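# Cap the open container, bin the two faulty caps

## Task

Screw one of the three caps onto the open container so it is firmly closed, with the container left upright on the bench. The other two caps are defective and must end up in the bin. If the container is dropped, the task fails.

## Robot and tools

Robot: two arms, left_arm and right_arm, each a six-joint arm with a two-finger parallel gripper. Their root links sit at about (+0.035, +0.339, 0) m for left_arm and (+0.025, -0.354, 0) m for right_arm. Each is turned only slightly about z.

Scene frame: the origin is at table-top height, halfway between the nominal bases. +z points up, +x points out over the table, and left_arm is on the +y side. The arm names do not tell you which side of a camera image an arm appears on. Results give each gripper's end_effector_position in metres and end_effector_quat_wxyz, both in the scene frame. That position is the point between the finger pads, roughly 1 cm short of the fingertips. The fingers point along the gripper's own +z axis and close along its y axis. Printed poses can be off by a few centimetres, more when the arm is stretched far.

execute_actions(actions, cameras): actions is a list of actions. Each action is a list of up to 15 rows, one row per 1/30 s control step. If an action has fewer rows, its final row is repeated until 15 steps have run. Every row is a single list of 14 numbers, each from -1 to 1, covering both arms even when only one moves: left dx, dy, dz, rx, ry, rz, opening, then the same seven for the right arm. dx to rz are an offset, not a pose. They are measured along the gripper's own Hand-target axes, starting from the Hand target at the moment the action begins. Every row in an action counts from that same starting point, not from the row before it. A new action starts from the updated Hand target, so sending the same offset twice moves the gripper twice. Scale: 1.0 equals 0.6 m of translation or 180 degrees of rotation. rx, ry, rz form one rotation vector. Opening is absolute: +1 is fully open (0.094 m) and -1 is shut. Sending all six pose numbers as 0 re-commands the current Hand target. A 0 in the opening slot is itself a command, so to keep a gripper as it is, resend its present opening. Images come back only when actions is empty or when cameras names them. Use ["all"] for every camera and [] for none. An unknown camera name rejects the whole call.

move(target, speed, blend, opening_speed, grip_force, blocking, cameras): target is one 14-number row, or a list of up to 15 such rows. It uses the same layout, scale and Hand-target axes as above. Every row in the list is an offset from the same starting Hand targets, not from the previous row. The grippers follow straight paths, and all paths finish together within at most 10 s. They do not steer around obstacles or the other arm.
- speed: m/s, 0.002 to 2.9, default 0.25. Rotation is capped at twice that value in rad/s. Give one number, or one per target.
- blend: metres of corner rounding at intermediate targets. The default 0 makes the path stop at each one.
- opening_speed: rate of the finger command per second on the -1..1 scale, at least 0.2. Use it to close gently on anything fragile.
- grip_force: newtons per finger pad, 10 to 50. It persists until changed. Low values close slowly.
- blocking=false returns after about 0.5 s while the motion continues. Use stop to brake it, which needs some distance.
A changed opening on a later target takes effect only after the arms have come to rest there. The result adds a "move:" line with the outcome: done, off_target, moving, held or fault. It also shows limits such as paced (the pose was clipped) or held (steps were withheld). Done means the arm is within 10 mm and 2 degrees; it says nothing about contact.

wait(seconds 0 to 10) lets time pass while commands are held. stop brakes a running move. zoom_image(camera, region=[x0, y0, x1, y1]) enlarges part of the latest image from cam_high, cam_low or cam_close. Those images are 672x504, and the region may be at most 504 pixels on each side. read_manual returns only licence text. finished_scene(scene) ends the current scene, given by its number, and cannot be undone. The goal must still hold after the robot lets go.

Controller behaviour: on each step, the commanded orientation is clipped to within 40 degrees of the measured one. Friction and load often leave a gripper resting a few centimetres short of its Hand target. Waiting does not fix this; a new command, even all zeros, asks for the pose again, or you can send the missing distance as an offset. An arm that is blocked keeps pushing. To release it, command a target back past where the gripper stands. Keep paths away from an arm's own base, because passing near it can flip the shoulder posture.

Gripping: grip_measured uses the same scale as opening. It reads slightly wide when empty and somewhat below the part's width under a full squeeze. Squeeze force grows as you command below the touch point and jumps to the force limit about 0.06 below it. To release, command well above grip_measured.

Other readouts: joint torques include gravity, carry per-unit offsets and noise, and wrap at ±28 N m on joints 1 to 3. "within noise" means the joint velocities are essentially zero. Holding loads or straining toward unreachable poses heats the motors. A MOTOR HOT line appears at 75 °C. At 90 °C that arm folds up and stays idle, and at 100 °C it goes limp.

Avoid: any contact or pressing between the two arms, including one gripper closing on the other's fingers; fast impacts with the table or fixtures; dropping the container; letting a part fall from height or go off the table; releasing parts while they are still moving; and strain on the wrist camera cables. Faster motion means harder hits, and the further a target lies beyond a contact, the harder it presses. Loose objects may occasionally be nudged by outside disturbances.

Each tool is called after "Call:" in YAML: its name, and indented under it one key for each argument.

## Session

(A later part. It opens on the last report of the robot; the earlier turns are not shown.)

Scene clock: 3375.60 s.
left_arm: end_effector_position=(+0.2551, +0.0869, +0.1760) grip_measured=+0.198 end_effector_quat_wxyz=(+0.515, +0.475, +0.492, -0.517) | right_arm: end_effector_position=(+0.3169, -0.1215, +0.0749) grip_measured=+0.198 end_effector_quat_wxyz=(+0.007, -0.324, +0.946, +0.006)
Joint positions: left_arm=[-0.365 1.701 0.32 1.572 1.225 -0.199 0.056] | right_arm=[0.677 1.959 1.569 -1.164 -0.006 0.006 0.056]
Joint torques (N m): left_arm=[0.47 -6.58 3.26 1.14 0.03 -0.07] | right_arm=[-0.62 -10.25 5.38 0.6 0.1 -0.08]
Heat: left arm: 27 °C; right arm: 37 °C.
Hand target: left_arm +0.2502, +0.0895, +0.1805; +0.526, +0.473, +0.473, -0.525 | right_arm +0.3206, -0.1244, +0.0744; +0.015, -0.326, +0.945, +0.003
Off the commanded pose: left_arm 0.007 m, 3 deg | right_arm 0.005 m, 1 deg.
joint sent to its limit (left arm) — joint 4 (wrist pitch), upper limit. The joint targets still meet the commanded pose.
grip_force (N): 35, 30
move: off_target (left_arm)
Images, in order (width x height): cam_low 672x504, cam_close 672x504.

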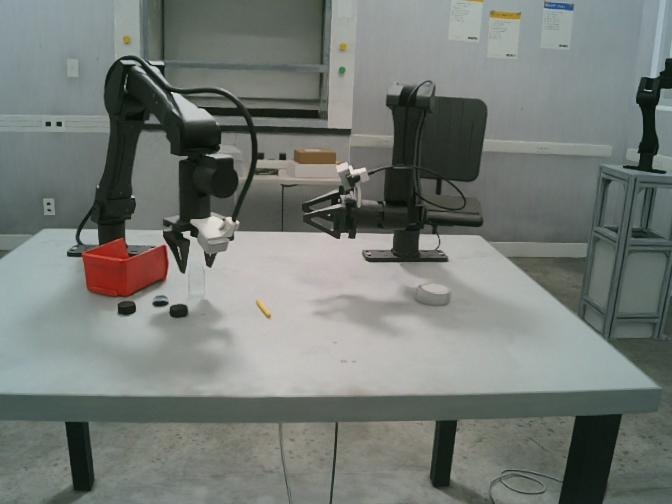

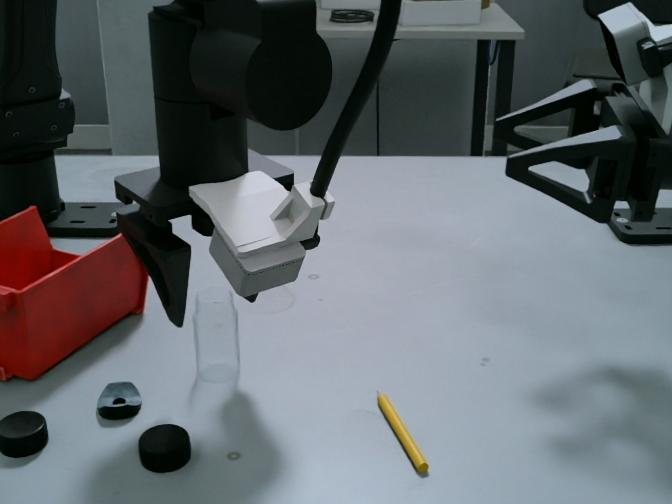

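Call:
move:
  target: [0,0,0,0,0,0,0.2,0.017,0.008,0.0,0,0,0,0.2]
  speed: 0.06
  cameras: ["cam_close", "cam_low"]

Call:
zoom_image:
  camera: "cam_close"
  region: [150, 260, 290, 400]

Scene clock: 3412.87 s.
left_arm: end_effector_position=(+0.2551, +0.0869, +0.1760) grip_measured=+0.198 end_effector_quat_wxyz=(+0.515, +0.475, +0.492, -0.517) | right_arm: end_effector_position=(+0.3081, -0.1284, +0.0672) grip_measured=+0.198 end_effector_quat_wxyz=(-0.003, -0.324, +0.946, +0.002)
Joint positions: left_arm=[-0.365 1.701 0.32 1.572 1.225 -0.199 0.056] | right_arm=[0.677 1.942 1.515 -1.148 -0.006 0.006 0.056]
Joint torques (N m): left_arm=[0.54 -6.61 3.22 1.11 0.09 -0.07] | right_arm=[0.35 -11.64 5.29 0.56 0.1 0.07]
Heat: left arm: 27 °C; right arm: 36 °C.
Hand target: left_arm +0.2502, +0.0895, +0.1805; +0.526, +0.473, +0.473, -0.525 | right_arm +0.3096, -0.1270, +0.0740; +0.015, -0.325, +0.945, +0.003
Off the commanded pose: left_arm 0.007 m, 3 deg | right_arm 0.007 m, 2 deg.
joint sent to its limit (left arm) — joint 4 (wrist pitch), upper limit. The joint targets still meet the commanded pose.
grip_force (N): 35, 30
move: off_target (left_arm)
Images, in order (width x height): cam_low 672x504, cam_close 672x504.

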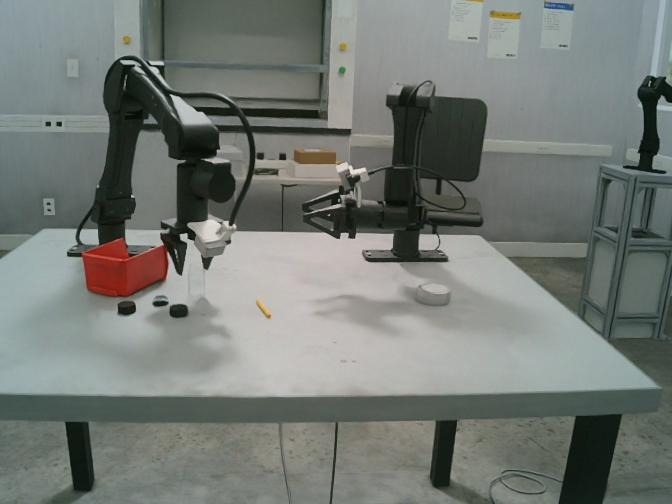

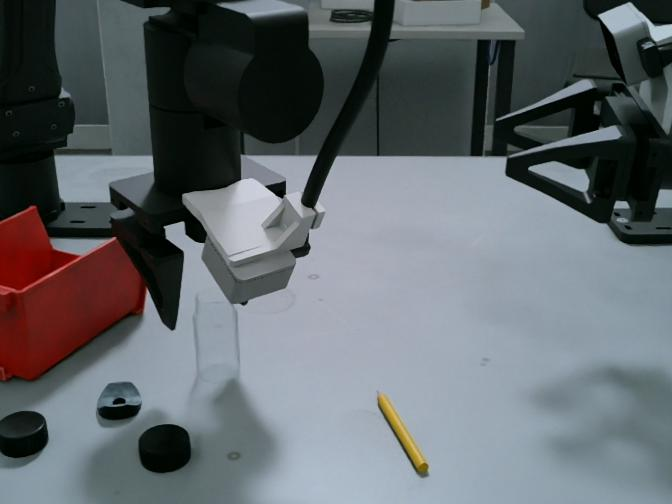

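Scaled by 3.600 from the camera's 672x504 image, which has a finer 960x720 frame.

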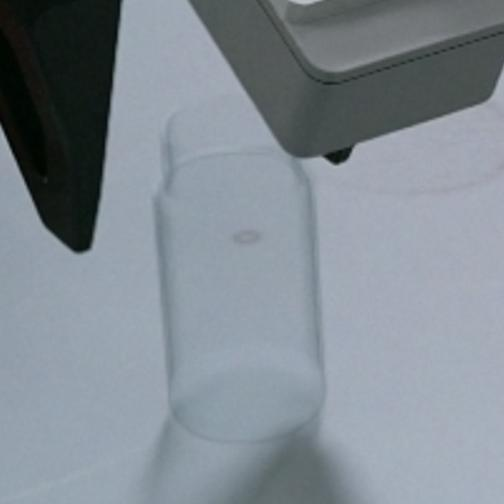

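Call:
move:
  target: [0,0,0,0,0,0,0.2,-0.0075,0.0105,0.035,0,0,0,0.2]
  speed: 0.06
  cameras: ["cam_close", "cam_low"]

Call:
zoom_image:
  camera: "cam_close"
  region: [150, 260, 290, 400]

Scene clock: 3420.90 s.
left_arm: end_effector_position=(+0.2551, +0.0869, +0.1760) grip_measured=+0.198 end_effector_quat_wxyz=(+0.515, +0.475, +0.492, -0.517) | right_arm: end_effector_position=(+0.3105, -0.1198, +0.0588) grip_measured=+0.198 end_effector_quat_wxyz=(+0.014, -0.326, +0.945, +0.008)
Joint positions: left_arm=[-0.365 1.701 0.32 1.572 1.225 -0.199 0.056] | right_arm=[0.691 1.942 1.48 -1.077 -0.006 0.016 0.056]
Joint torques (N m): left_arm=[0.42 -6.56 3.12 1.13 0.08 -0.07] | right_arm=[0.59 -8.95 5.3 0.58 0.1 0.15]
Heat: left arm: 27 °C; right arm: 37 °C.
Hand target: left_arm +0.2502, +0.0895, +0.1805; +0.526, +0.473, +0.473, -0.525 | right_arm +0.3098, -0.1189, +0.0532; +0.015, -0.326, +0.945, +0.003
Off the commanded pose: left_arm 0.007 m, 3 deg | right_arm 0.006 m, 1 deg.
joint sent to its limit (left arm) — joint 4 (wrist pitch), upper limit. The joint targets still meet the commanded pose.
grip_force (N): 35, 30
move: off_target (left_arm)
Images, in order (width x height): cam_low 672x504, cam_close 672x504.

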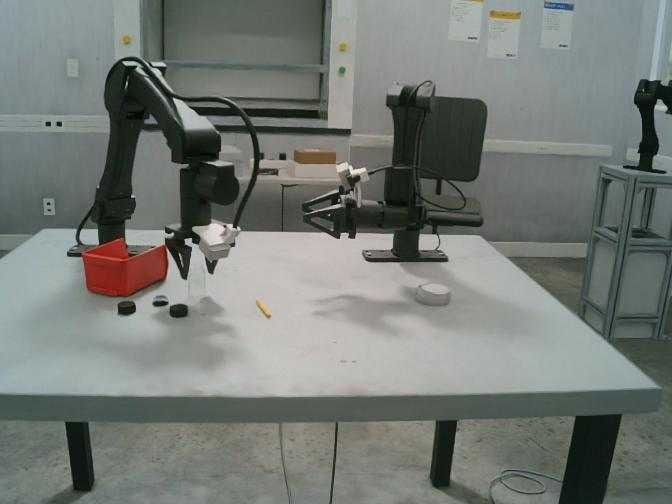

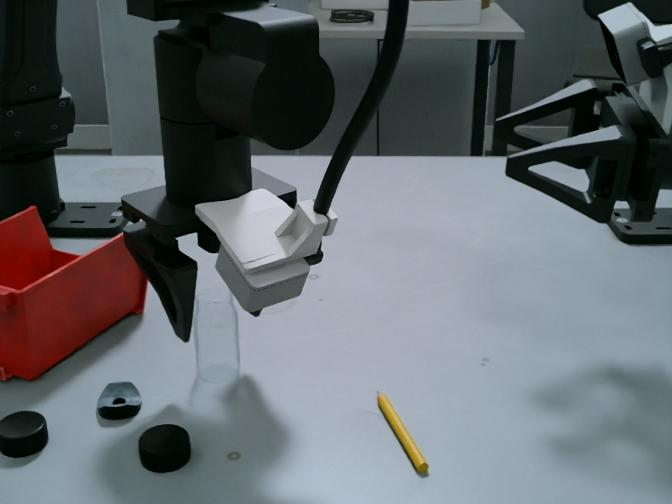

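Scaled by 3.600 from the camera's 672x504 image, which has a finer 960x720 frame.

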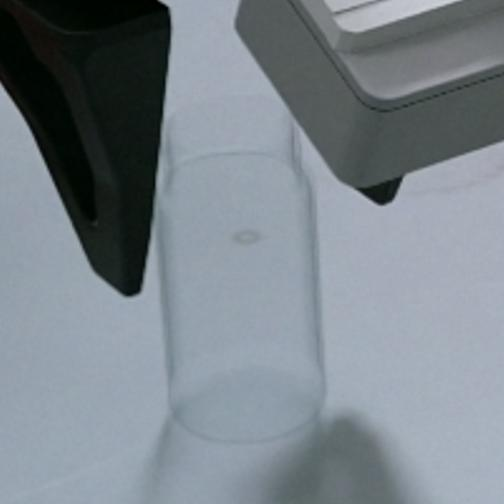

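Call:
move:
  target: [0,0,0,0,0,0,0.2,0.011,0.0,0.0213,0,0,0,0.2]
  speed: 0.05
  cameras: ["cam_close", "cam_low"]

Call:
zoom_image:
  camera: "cam_close"
  region: [150, 260, 290, 400]

Scene clock: 3427.83 s.
left_arm: end_effector_position=(+0.2551, +0.0869, +0.1760) grip_measured=+0.198 end_effector_quat_wxyz=(+0.515, +0.475, +0.492, -0.517) | right_arm: end_effector_position=(+0.3051, -0.1242, +0.0422) grip_measured=+0.198 end_effector_quat_wxyz=(+0.009, -0.326, +0.945, +0.006)
Joint positions: left_arm=[-0.365 1.701 0.32 1.572 1.225 -0.199 0.056] | right_arm=[0.691 1.942 1.413 -1.02 -0.006 0.016 0.056]
Joint torques (N m): left_arm=[0.43 -6.63 3.17 1.12 0.07 -0.05] | right_arm=[0.58 -9.51 5.23 0.58 0.1 0.13]
Heat: left arm: 27 °C; right arm: 36 °C.
Hand target: left_arm +0.2502, +0.0895, +0.1805; +0.526, +0.473, +0.473, -0.525 | right_arm +0.3049, -0.1227, +0.0402; +0.015, -0.326, +0.945, +0.003
Off the commanded pose: left_arm 0.007 m, 3 deg | right_arm 0.003 m, 1 deg.
joint sent to its limit (left arm) — joint 4 (wrist pitch), upper limit. The joint targets still meet the commanded pose.
grip_force (N): 35, 30
move: off_target (left_arm)
Images, in order (width x height): cam_low 672x504, cam_close 672x504.

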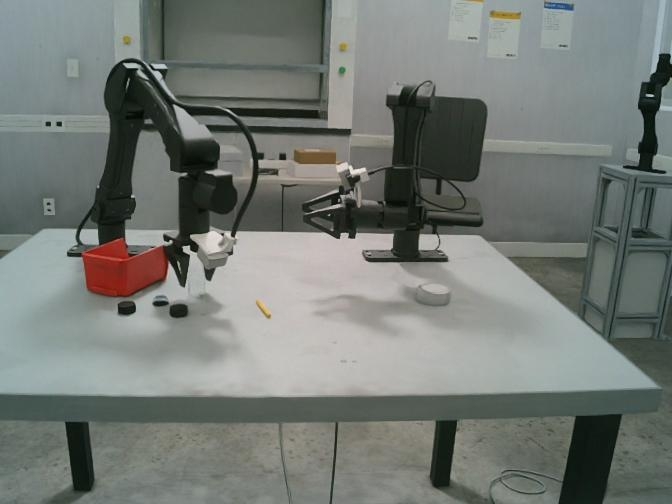

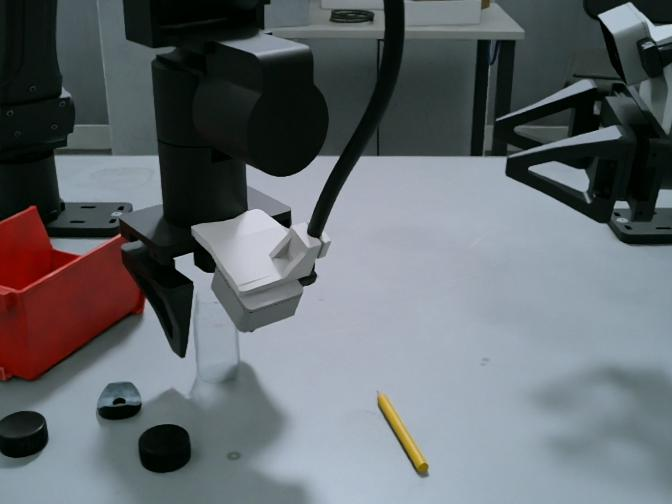

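Scaled by 3.600 from the camera's 672x504 image, which has a finer 960x720 frame.

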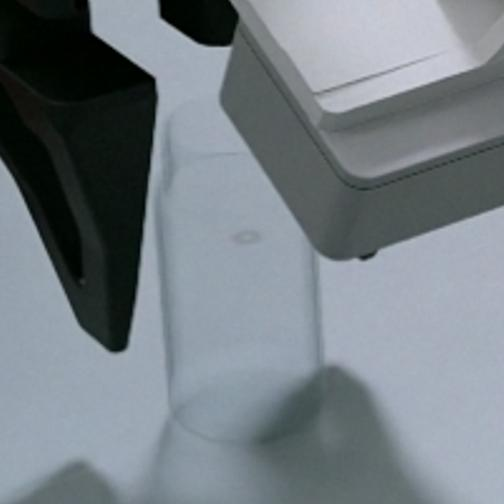

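Call:
move:
  target: [0,0,0,0,0,0,0.2,-0.0175,0.0,-0.038,0,-0.016,0,0.2]
  speed: 0.05
  cameras: ["cam_close"]

Call:
zoom_image:
  camera: "cam_close"
  region: [150, 260, 290, 400]

Scene clock: 3434.43 s.
left_arm: end_effector_position=(+0.2551, +0.0869, +0.1760) grip_measured=+0.198 end_effector_quat_wxyz=(+0.515, +0.475, +0.492, -0.517) | right_arm: end_effector_position=(+0.3078, -0.1222, +0.0475) grip_measured=+0.198 end_effector_quat_wxyz=(+0.017, -0.326, +0.945, +0.009)
Joint positions: left_arm=[-0.365 1.701 0.32 1.572 1.225 -0.199 0.056] | right_arm=[0.691 1.933 1.422 -1.021 -0.006 0.016 0.056]
Joint torques (N m): left_arm=[0.53 -6.52 3.23 1.12 0.09 -0.07] | right_arm=[0.61 -11.32 8.36 0.35 0.1 0.14]
Heat: left arm: 27 °C; right arm: 36 °C.
Hand target: left_arm +0.2502, +0.0895, +0.1805; +0.526, +0.473, +0.473, -0.525 | right_arm +0.3126, -0.1166, +0.0634; +0.039, -0.325, +0.945, +0.011
Off the commanded pose: left_arm 0.007 m, 3 deg | right_arm 0.017 m, 3 deg.
joint sent to its limit (left arm) — joint 4 (wrist pitch), upper limit. The joint targets still meet the commanded pose.
grip_force (N): 35, 30
move: off_target (left_arm, right_arm)
Images, in order (width x height): cam_close 672x504.

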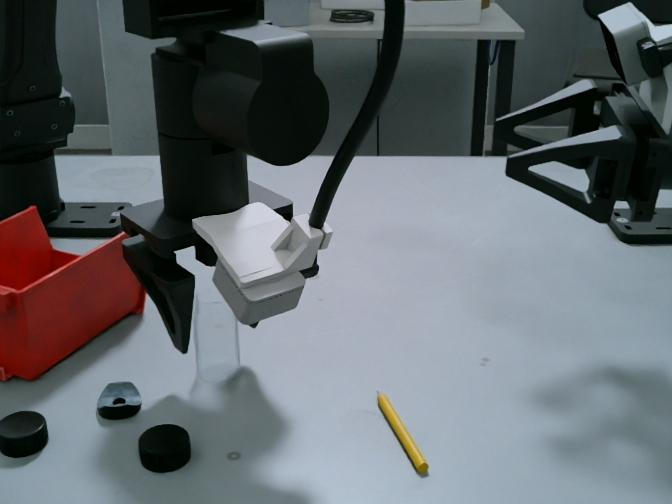

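Scaled by 3.600 from the camera's 672x504 image, which has a finer 960x720 frame.

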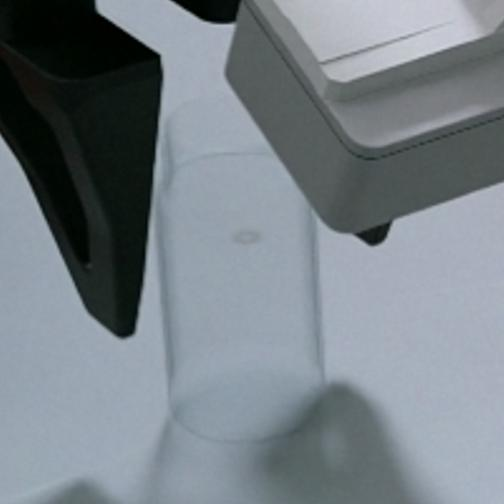

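Call:
move:
  target: [0,0,0,0,0,0,0.2,0.004,0.0,-0.008,0,0,0,0.2]
  speed: 0.05
  cameras: ["cam_close"]

Call:
zoom_image:
  camera: "cam_close"
  region: [150, 260, 290, 400]

Scene clock: 3437.70 s.
left_arm: end_effector_position=(+0.2551, +0.0869, +0.1760) grip_measured=+0.198 end_effector_quat_wxyz=(+0.515, +0.475, +0.492, -0.517) | right_arm: end_effector_position=(+0.3061, -0.1236, +0.0520) grip_measured=+0.198 end_effector_quat_wxyz=(+0.017, -0.326, +0.945, +0.009)
Joint positions: left_arm=[-0.365 1.701 0.32 1.572 1.225 -0.199 0.056] | right_arm=[0.691 1.92 1.422 -1.034 -0.006 0.016 0.056]
Joint torques (N m): left_arm=[0.61 -6.49 3.17 1.09 0.07 -0.06] | right_arm=[0.66 -11.44 8.34 0.37 0.1 0.13]
Heat: left arm: 27 °C; right arm: 36 °C.
Hand target: left_arm +0.2502, +0.0895, +0.1805; +0.526, +0.473, +0.473, -0.525 | right_arm +0.3104, -0.1183, +0.0680; +0.039, -0.325, +0.945, +0.011
Off the commanded pose: left_arm 0.007 m, 3 deg | right_arm 0.017 m, 2 deg.
joint sent to its limit (left arm) — joint 4 (wrist pitch), upper limit. The joint targets still meet the commanded pose.
grip_force (N): 35, 30
move: off_target (left_arm, right_arm)
Images, in order (width x height): cam_close 672x504.

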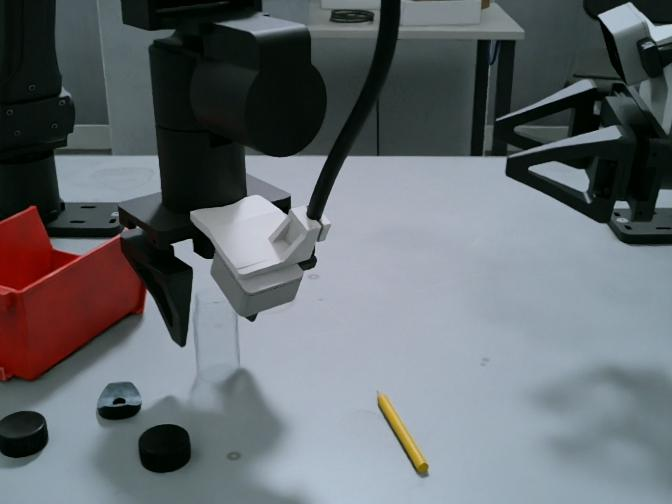

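Scaled by 3.600 from the camera's 672x504 image, which has a finer 960x720 frame.

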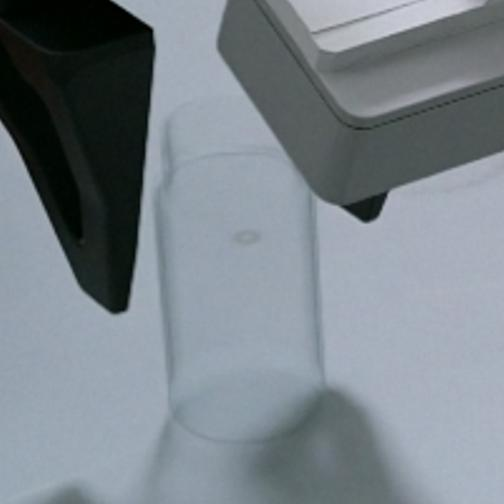

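Call:
move:
  target: [0,0,0,0,0,0,0.2,0,0,0,0,0,0,-0.45]
  opening_speed: 0.4
  cameras: ["cam_close"]

Call:
zoom_image:
  camera: "cam_close"
  region: [150, 260, 290, 400]

Scene clock: 3441.93 s.
left_arm: end_effector_position=(+0.2551, +0.0869, +0.1760) grip_measured=+0.198 end_effector_quat_wxyz=(+0.515, +0.475, +0.492, -0.517) | right_arm: end_effector_position=(+0.3060, -0.1238, +0.0520) grip_measured=-0.324 end_effector_quat_wxyz=(+0.017, -0.326, +0.945, +0.009)
Joint positions: left_arm=[-0.365 1.701 0.32 1.572 1.225 -0.199 0.056] | right_arm=[0.691 1.92 1.422 -1.035 -0.005 0.016 0.032]
Joint torques (N m): left_arm=[0.53 -6.57 3.07 1.12 0.08 -0.03] | right_arm=[0.64 -11.41 8.35 0.34 0.11 0.13]
Heat: left arm: 27 °C; right arm: 36 °C.
Hand target: left_arm +0.2502, +0.0895, +0.1805; +0.526, +0.473, +0.473, -0.525 | right_arm +0.3104, -0.1183, +0.0680; +0.039, -0.325, +0.945, +0.011
Off the commanded pose: left_arm 0.007 m, 3 deg | right_arm 0.018 m, 3 deg.
joint sent to its limit (left arm) — joint 4 (wrist pitch), upper limit. The joint targets still meet the commanded pose.
grip_force (N): 35, 30
move: off_target (left_arm, right_arm)
Images, in order (width x height): cam_close 672x504.

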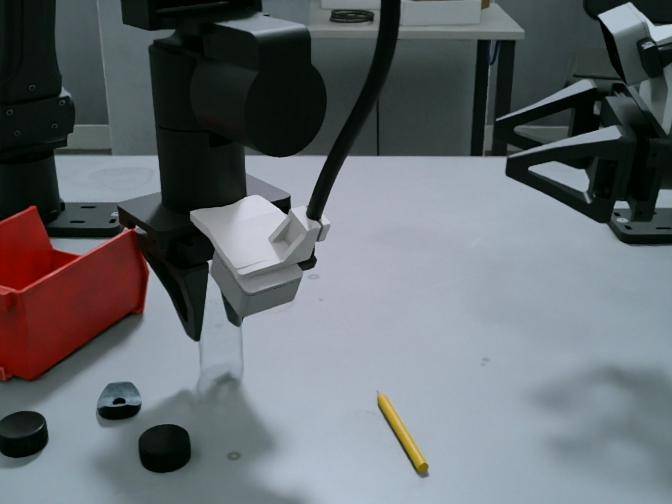

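Scaled by 3.600 from the camera's 672x504 image, which has a finer 960x720 frame.

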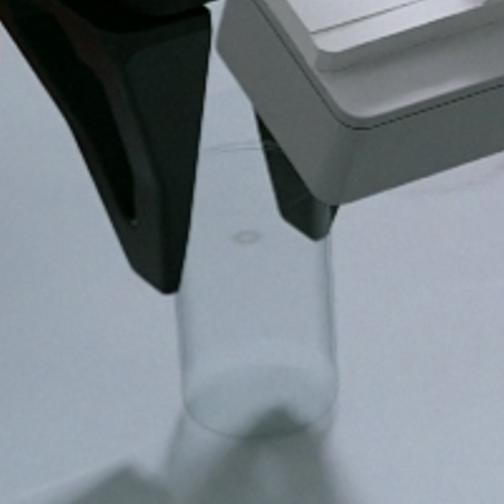

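Call:
move:
  target:
    - [0,0,0,0,0,0,0.2,-0.01,0,-0.1225,0,0,0,-0.45]
    - [0,0,0,0,0,0,0.2,0.0455,-0.0263,-0.1225,0,0,0,-0.45]
  speed: 0.1
  blend: 0.01
  cameras: ["cam_close"]

Scene clock: 3454.97 s.
left_arm: end_effector_position=(+0.2551, +0.0869, +0.1760) grip_measured=+0.198 end_effector_quat_wxyz=(+0.515, +0.475, +0.492, -0.517) | right_arm: end_effector_position=(+0.2947, -0.1463, +0.1351) grip_measured=-0.324 end_effector_quat_wxyz=(+0.032, -0.323, +0.946, +0.013)
Joint positions: left_arm=[-0.365 1.701 0.32 1.572 1.225 -0.199 0.056] | right_arm=[0.661 1.767 1.556 -1.291 -0.004 -0.008 0.032]
Joint torques (N m): left_arm=[0.44 -6.52 3.22 1.12 0.07 -0.07] | right_arm=[-0.5 -9.84 5.5 0.51 0.06 -0.02]
Heat: left arm: 27 °C; right arm: 36 °C.
Hand target: left_arm +0.2502, +0.0895, +0.1805; +0.526, +0.473, +0.473, -0.525 | right_arm +0.2938, -0.1509, +0.1391; +0.039, -0.325, +0.945, +0.011
Off the commanded pose: left_arm 0.007 m, 3 deg | right_arm 0.006 m, 1 deg.
joint sent to its limit (left arm) — joint 4 (wrist pitch), upper limit. The joint targets still meet the commanded pose.
grip_force (N): 35, 30
move: off_target (left_arm)
Images, in order (width x height): cam_close 672x504.

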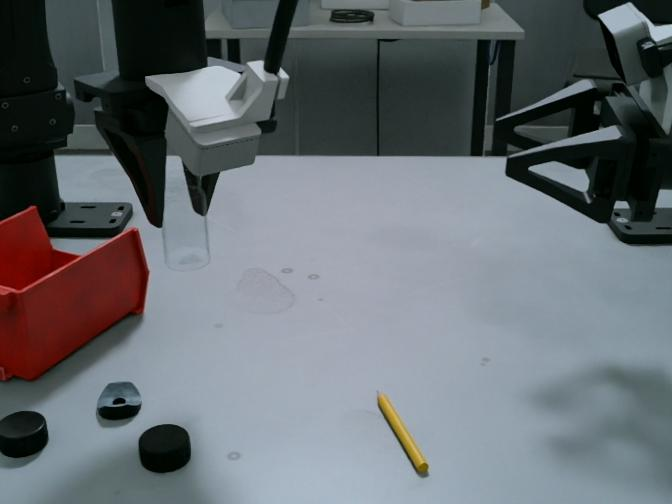

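Call:
move:
  target: [0,0,0,0,0,0,0.2,0.0168,-0.008,0.016,0,0.0095,0,-0.45]
  speed: 0.08
  cameras: ["cam_close", "cam_high"]

Call:
zoom_image:
  camera: "cam_close"
  region: [100, 150, 240, 290]

Scene clock: 3460.07 s.
left_arm: end_effector_position=(+0.2551, +0.0869, +0.1760) grip_measured=+0.198 end_effector_quat_wxyz=(+0.515, +0.475, +0.492, -0.517) | right_arm: end_effector_position=(+0.2876, -0.1571, +0.1223) grip_measured=-0.324 end_effector_quat_wxyz=(+0.009, -0.324, +0.946, +0.005)
Joint positions: left_arm=[-0.365 1.701 0.32 1.572 1.225 -0.199 0.056] | right_arm=[0.648 1.767 1.508 -1.291 -0.004 -0.023 0.032]
Joint torques (N m): left_arm=[0.5 -6.63 3.14 1.16 0.06 -0.1] | right_arm=[-0.66 -10.33 5.5 0.51 0.06 -0.08]
Heat: left arm: 27 °C; right arm: 36 °C.
Hand target: left_arm +0.2502, +0.0895, +0.1805; +0.526, +0.473, +0.473, -0.525 | right_arm +0.2895, -0.1605, +0.1287; +0.025, -0.325, +0.945, +0.007
Off the commanded pose: left_arm 0.007 m, 3 deg | right_arm 0.008 m, 2 deg.
joint sent to its limit (left arm) — joint 4 (wrist pitch), upper limit. The joint targets still meet the commanded pose.
grip_force (N): 35, 30
move: off_target (left_arm)
Images, in order (width x height): cam_high 672x504, cam_close 672x504.

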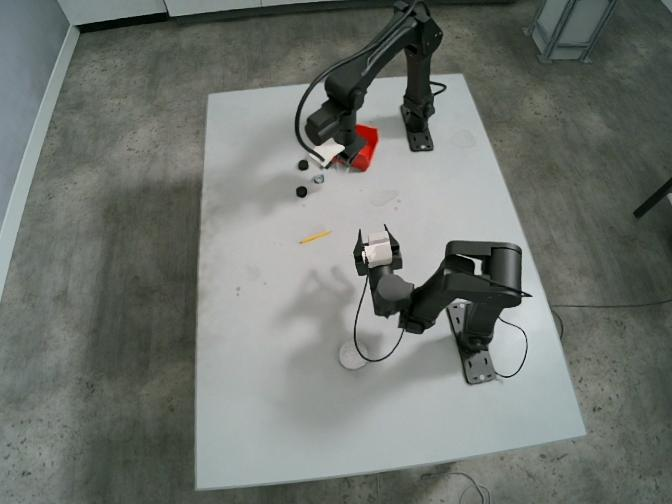

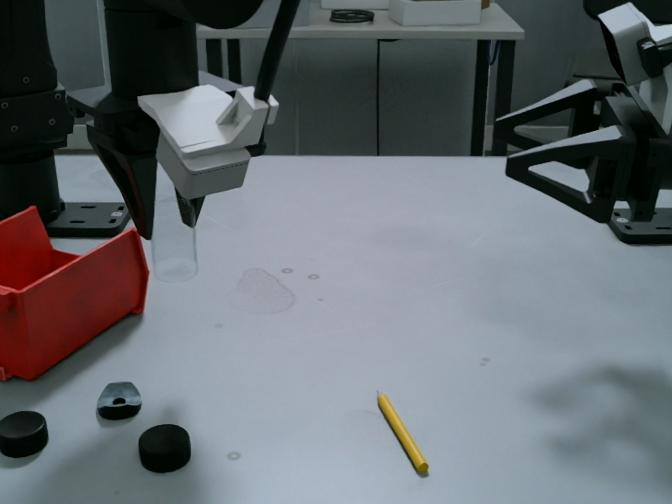

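Scaled by 3.600 from the camera's 672x504 image, which has a finer 960x720 frame.

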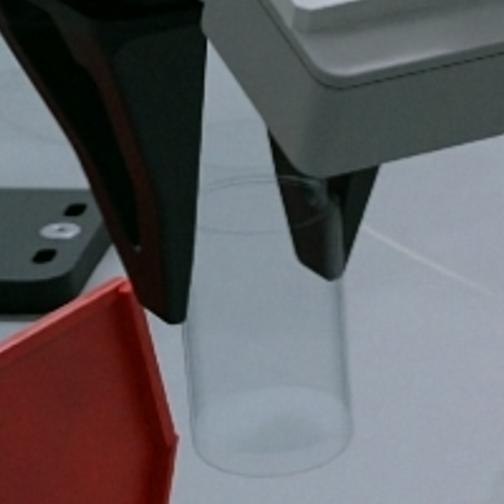

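Call:
move:
  target: [0,0,0,0,0,0,0.2,-0.0213,0,-0.028,0,-0.0194,0,-0.45]
  speed: 0.08

Scene clock: 3468.10 s.
left_arm: end_effector_position=(+0.2551, +0.0869, +0.1760) grip_measured=+0.198 end_effector_quat_wxyz=(+0.515, +0.475, +0.492, -0.517) | right_arm: end_effector_position=(+0.2899, -0.1554, +0.1307) grip_measured=-0.324 end_effector_quat_wxyz=(+0.023, -0.325, +0.946, +0.010)
Joint positions: left_arm=[-0.365 1.701 0.32 1.572 1.225 -0.199 0.056] | right_arm=[0.648 1.75 1.519 -1.291 -0.004 -0.024 0.032]
Joint torques (N m): left_arm=[0.42 -6.65 3.3 1.12 0.06 -0.06] | right_arm=[-0.64 -9.94 8.72 0.56 0.04 -0.07]
Heat: left arm: 27 °C; right arm: 36 °C.
Hand target: left_arm +0.2502, +0.0895, +0.1805; +0.526, +0.473, +0.473, -0.525 | right_arm +0.2989, -0.1531, +0.1461; +0.054, -0.325, +0.944, +0.016
Off the commanded pose: left_arm 0.007 m, 3 deg | right_arm 0.018 m, 4 deg.
joint sent to its limit (left arm) — joint 4 (wrist pitch), upper limit. The joint targets still meet the commanded pose.
grip_force (N): 35, 30
move: off_target (left_arm, right_arm)

Call:
move:
  target: [0.1362,-0.0398,0.1715,-0.1549,0.0123,0.013,0.1,0,0,0,0,0,0,-0.45]
  speed: 0.12
  cameras: ["cam_close", "cam_high"]

Scene clock: 3488.23 s.
left_arm: end_effector_position=(+0.2262, -0.0179, +0.1130) grip_measured=+0.102 end_effector_quat_wxyz=(+0.595, +0.372, +0.616, -0.360) | right_arm: end_effector_position=(+0.2899, -0.1554, +0.1307) grip_measured=-0.324 end_effector_quat_wxyz=(+0.023, -0.325, +0.946, +0.010)
Joint positions: left_arm=[-1.119 1.894 0.283 1.577 0.009 -0.001 0.052] | right_arm=[0.648 1.75 1.519 -1.291 -0.004 -0.024 0.032]
Joint torques (N m): left_arm=[-0.87 -4.42 4.72 1.56 -0.11 -0.03] | right_arm=[-0.64 -9.91 8.81 0.56 0.04 -0.08]
Heat: left arm: 28 °C; right arm: 35 °C.
Hand target: left_arm +0.2265, -0.0213, +0.1099; +0.626, +0.352, +0.586, -0.376 | right_arm +0.2989, -0.1531, +0.1461; +0.054, -0.325, +0.944, +0.016
Off the commanded pose: left_arm 0.005 m, 6 deg | right_arm 0.018 m, 4 deg.
joint sent to its limit (left arm) — joint 4 (wrist pitch), upper limit. The joint targets are off in orientation, not in position.
grip_force (N): 35, 30
move: off_target (left_arm, right_arm)
Images, in order (width x height): cam_high 672x504, cam_close 672x504.

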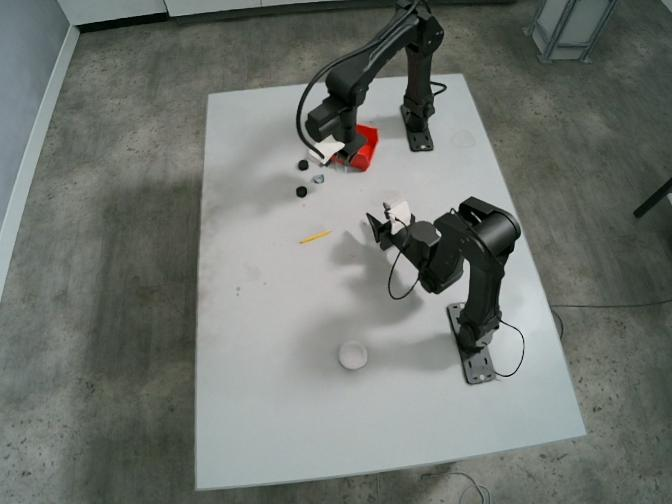

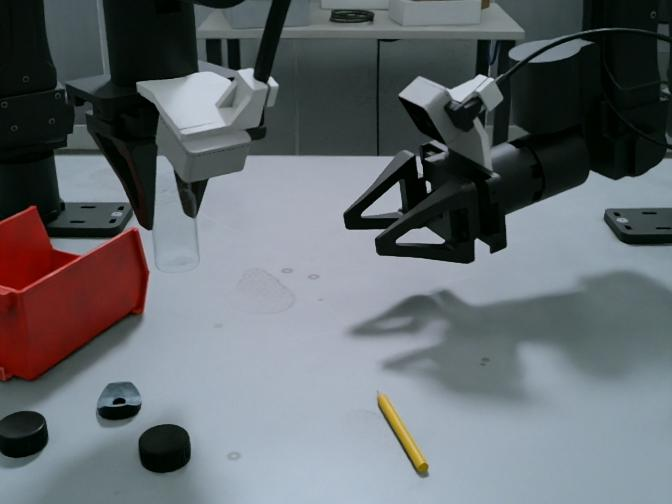

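Call:
move:
  target: [0.0058,-0.0021,0.1473,0,0,0,0.1,0,0,0,0,0,0,-0.45]
  speed: 0.1
  cameras: ["cam_close", "cam_high"]

Call:
zoom_image:
  camera: "cam_close"
  region: [90, 120, 342, 309]

Scene clock: 3498.07 s.
left_arm: end_effector_position=(+0.2664, -0.0964, +0.1229) grip_measured=+0.102 end_effector_quat_wxyz=(+0.631, +0.349, +0.578, -0.381) | right_arm: end_effector_position=(+0.2899, -0.1554, +0.1307) grip_measured=-0.324 end_effector_quat_wxyz=(+0.023, -0.325, +0.946, +0.010)
Joint positions: left_arm=[-1.124 2.145 0.654 1.578 0.004 -0.001 0.052] | right_arm=[0.648 1.75 1.519 -1.291 -0.004 -0.024 0.032]
Joint torques (N m): left_arm=[-0.77 -6.39 5.26 1.37 -0.16 -0.02] | right_arm=[-0.64 -9.88 8.77 0.56 0.04 -0.07]
Heat: left arm: 29 °C; right arm: 34 °C.
Hand target: left_arm +0.2669, -0.1000, +0.1122; +0.626, +0.352, +0.586, -0.376 | right_arm +0.2989, -0.1531, +0.1461; +0.054, -0.325, +0.944, +0.016
Off the commanded pose: left_arm 0.011 m, 1 deg | right_arm 0.018 m, 4 deg.
grip_force (N): 35, 30
move: off_target (left_arm, right_arm)
Images, in order (width x height): cam_high 672x504, cam_close 672x504.

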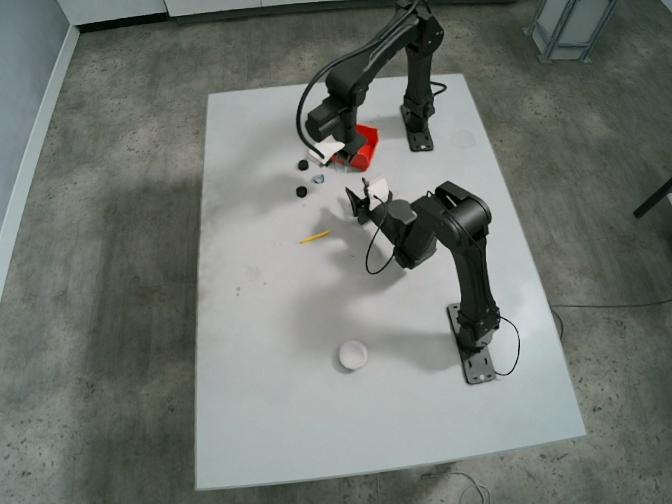

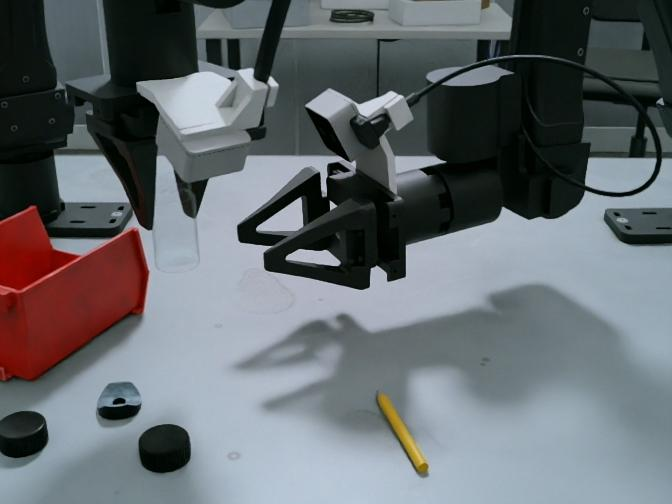

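Scaled by 2.000 from the camera's 672x504 image, which has a finer 960x720 frame.

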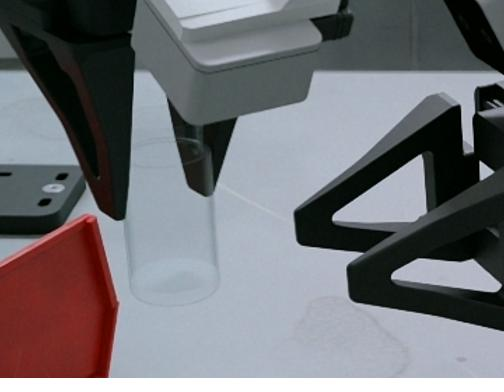

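Call:
move:
  target: [0.0038,0,0.058,0,0,0,0.1,0,0,0,0,0,0,-0.45]
  speed: 0.06
  cameras: ["cam_close"]

Call:
zoom_image:
  camera: "cam_close"
  region: [90, 150, 290, 300]

Scene clock: 3506.17 s.
left_arm: end_effector_position=(+0.2822, -0.1261, +0.1258) grip_measured=+0.102 end_effector_quat_wxyz=(+0.633, +0.348, +0.576, -0.383) | right_arm: end_effector_position=(+0.2899, -0.1554, +0.1307) grip_measured=-0.324 end_effector_quat_wxyz=(+0.023, -0.325, +0.946, +0.010)
Joint positions: left_arm=[-1.124 2.197 0.802 1.491 0.004 -0.001 0.052] | right_arm=[0.648 1.75 1.519 -1.291 -0.004 -0.024 0.032]
Joint torques (N m): left_arm=[-0.69 -7.17 6.24 1.29 -0.12 -0.04] | right_arm=[-0.62 -9.92 8.75 0.56 0.05 -0.07]
Heat: left arm: 29 °C; right arm: 34 °C.
Hand target: left_arm +0.2833, -0.1308, +0.1123; +0.626, +0.352, +0.586, -0.376 | right_arm +0.2989, -0.1531, +0.1461; +0.054, -0.325, +0.944, +0.016
Off the commanded pose: left_arm 0.014 m, 2 deg | right_arm 0.018 m, 4 deg.
grip_force (N): 35, 30
move: off_target (left_arm, right_arm)
Images, in order (width x height): cam_close 672x504.

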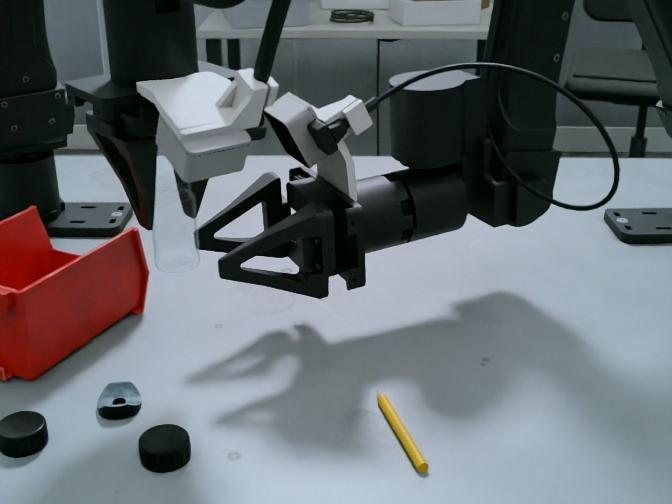

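Scaled by 2.520 from the camera's 672x504 image, which has a finer 960x720 frame.

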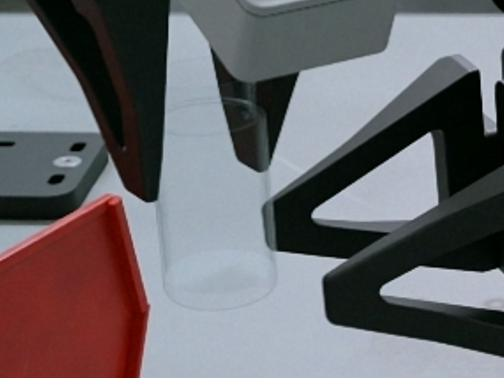

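Call:
move:
  target: [0.0031,0,0.0467,0,0,0,0.1,0,0,0,0,0,0,-0.45]
  speed: 0.05
  cameras: ["cam_close", "cam_high"]

Call:
zoom_image:
  camera: "cam_close"
  region: [90, 150, 290, 300]

Call:
zoom_image:
  camera: "cam_high"
  region: [290, 120, 410, 220]

Scene clock: 3515.43 s.
left_arm: end_effector_position=(+0.2952, -0.1507, +0.1266) grip_measured=+0.102 end_effector_quat_wxyz=(+0.633, +0.348, +0.576, -0.383) | right_arm: end_effector_position=(+0.2899, -0.1554, +0.1307) grip_measured=-0.324 end_effector_quat_wxyz=(+0.023, -0.325, +0.946, +0.010)
Joint positions: left_arm=[-1.124 2.246 0.929 1.413 0.004 -0.001 0.052] | right_arm=[0.648 1.75 1.519 -1.291 -0.004 -0.024 0.032]
Joint torques (N m): left_arm=[-0.46 -7.65 6.75 1.3 -0.14 -0.04] | right_arm=[-0.62 -9.91 8.76 0.56 0.05 -0.07]
Heat: left arm: 29 °C; right arm: 34 °C.
Hand target: left_arm +0.2964, -0.1556, +0.1122; +0.626, +0.352, +0.586, -0.376 | right_arm +0.2989, -0.1531, +0.1461; +0.054, -0.325, +0.944, +0.016
Off the commanded pose: left_arm 0.015 m, 2 deg | right_arm 0.018 m, 4 deg.
grip_force (N): 35, 30
move: off_target (left_arm, right_arm)
Images, in order (width x height): cam_high 672x504, cam_close 672x504.

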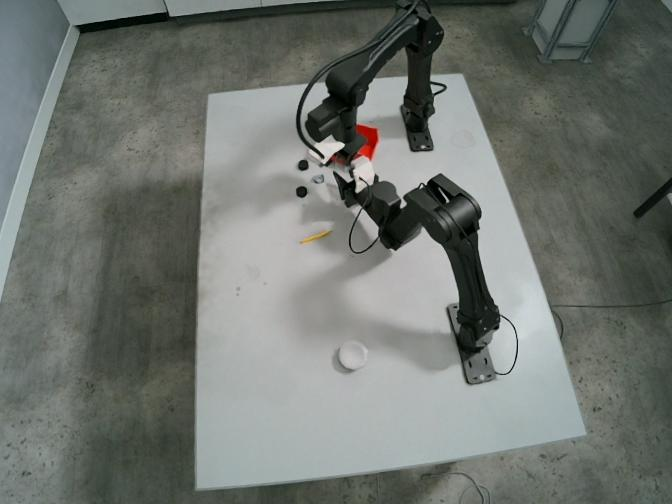

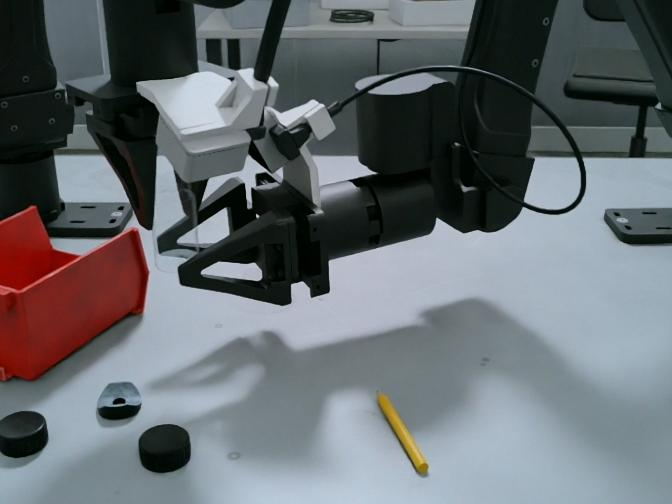

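Scaled by 2.520 from the camera's 672x504 image, which has a finer 960x720 frame.

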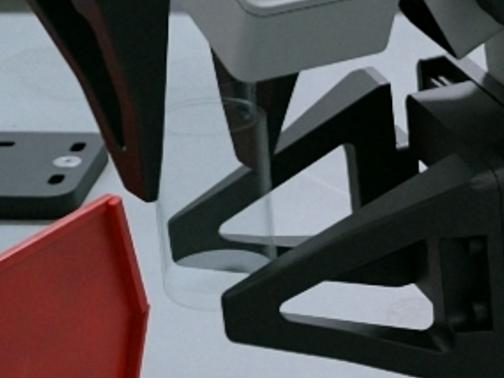

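Scaled by 4.200 from the camera's 672x504 image, which has a finer 960x720 frame.

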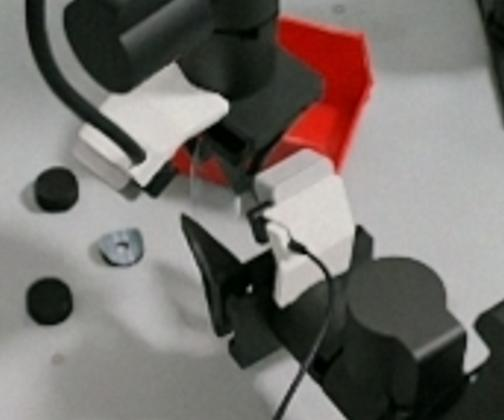

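Call:
move:
  target: [0.0004,0,0.0065,0,0,0,0.1,0,0,0,0,0,0,-0.45]
  speed: 0.04

Call:
move:
  target: [0,0,0,0,0,0,-0.45,0,0,0,0,0,0,-0.45]
  opening_speed: 0.4
  cameras: ["cam_close"]

Call:
zoom_image:
  camera: "cam_close"
  region: [90, 150, 290, 300]

Scene clock: 3528.23 s.
left_arm: end_effector_position=(+0.2971, -0.1543, +0.1267) grip_measured=+0.102 end_effector_quat_wxyz=(+0.633, +0.348, +0.576, -0.383) | right_arm: end_effector_position=(+0.2899, -0.1554, +0.1307) grip_measured=-0.324 end_effector_quat_wxyz=(+0.023, -0.325, +0.946, +0.010)
Joint positions: left_arm=[-1.124 2.254 0.947 1.402 0.004 -0.001 0.052] | right_arm=[0.648 1.75 1.519 -1.291 -0.004 -0.024 0.032]
Joint torques (N m): left_arm=[-0.47 -7.83 6.79 1.28 -0.15 0.01] | right_arm=[-0.65 -9.91 8.8 0.57 0.04 -0.08]
Heat: left arm: 29 °C; right arm: 34 °C.
Hand target: left_arm +0.2983, -0.1591, +0.1122; +0.626, +0.352, +0.586, -0.376 | right_arm +0.2989, -0.1531, +0.1461; +0.054, -0.325, +0.944, +0.016
Off the commanded pose: left_arm 0.015 m, 2 deg | right_arm 0.018 m, 4 deg.
grip_force (N): 35, 30
move: off_target (left_arm, right_arm)

Scene clock: 3529.83 s.
left_arm: end_effector_position=(+0.2981, -0.1538, +0.1264) grip_measured=-0.321 end_effector_quat_wxyz=(+0.634, +0.346, +0.577, -0.381) | right_arm: end_effector_position=(+0.2899, -0.1554, +0.1307) grip_measured=-0.324 end_effector_quat_wxyz=(+0.023, -0.325, +0.946, +0.010)
Joint positions: left_arm=[-1.124 2.254 0.947 1.401 -0.002 -0.001 0.032] | right_arm=[0.648 1.75 1.519 -1.291 -0.004 -0.024 0.032]
Joint torques (N m): left_arm=[-0.44 -7.83 6.68 1.34 -0.05 0] | right_arm=[-0.66 -9.89 8.8 0.57 0.04 -0.07]
Heat: left arm: 29 °C; right arm: 34 °C.
Hand target: left_arm +0.2983, -0.1590, +0.1121; +0.626, +0.352, +0.586, -0.376 | right_arm +0.2989, -0.1531, +0.1461; +0.054, -0.325, +0.944, +0.016
Off the commanded pose: left_arm 0.015 m, 2 deg | right_arm 0.018 m, 4 deg.
grip_force (N): 35, 30
move: off_target (left_arm, right_arm)
Images, in order (width x height): cam_close 672x504.

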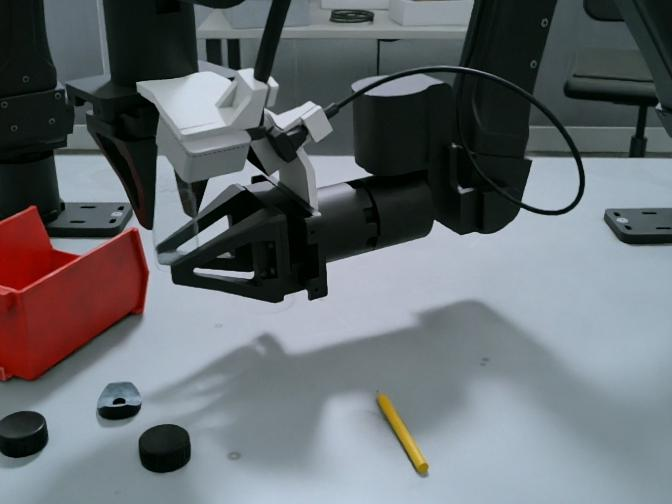

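Scaled by 2.520 from the camera's 672x504 image, which has a finer 960x720 frame.

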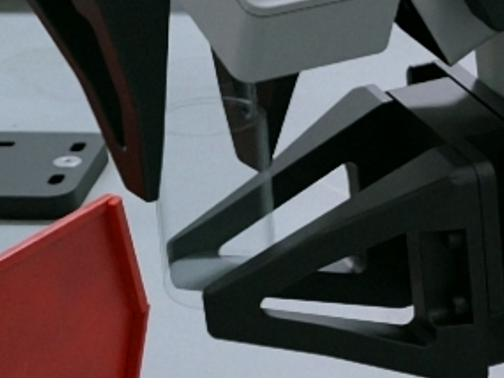

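Call:
move:
  target: [0,0,0,0,0,0,-0.45,0,0,0,0,0,0,0.0]
  opening_speed: 0.5
  cameras: ["cam_close"]

Call:
zoom_image:
  camera: "cam_close"
  region: [90, 150, 290, 300]

Scene clock: 3540.03 s.
left_arm: end_effector_position=(+0.2981, -0.1538, +0.1258) grip_measured=-0.321 end_effector_quat_wxyz=(+0.634, +0.346, +0.578, -0.381) | right_arm: end_effector_position=(+0.2899, -0.1554, +0.1307) grip_measured=-0.002 end_effector_quat_wxyz=(+0.023, -0.325, +0.946, +0.010)
Joint positions: left_arm=[-1.124 2.254 0.947 1.399 -0.002 -0.001 0.032] | right_arm=[0.648 1.75 1.519 -1.291 -0.004 -0.024 0.047]
Joint torques (N m): left_arm=[-0.66 -7.76 6.87 1.3 -0.08 0.03] | right_arm=[-0.62 -9.89 8.76 0.57 0.04 -0.06]
Heat: left arm: 29 °C; right arm: 34 °C.
Hand target: left_arm +0.2983, -0.1590, +0.1122; +0.626, +0.352, +0.586, -0.376 | right_arm +0.2989, -0.1531, +0.1461; +0.054, -0.325, +0.944, +0.016
Off the commanded pose: left_arm 0.015 m, 2 deg | right_arm 0.018 m, 4 deg.
grip_force (N): 35, 30
move: off_target (left_arm, right_arm)
Images, in order (width x height): cam_close 672x504.

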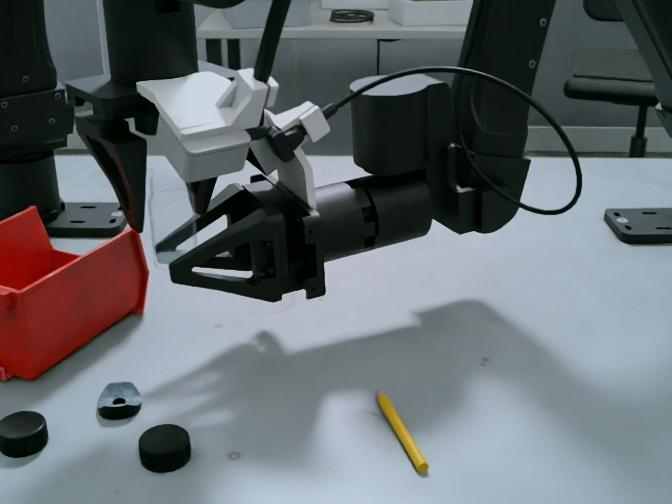

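Scaled by 2.520 from the camera's 672x504 image, which has a finer 960x720 frame.

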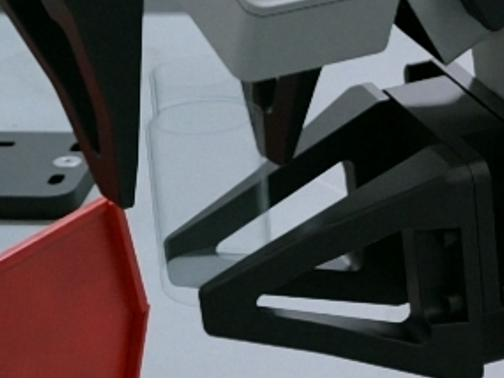

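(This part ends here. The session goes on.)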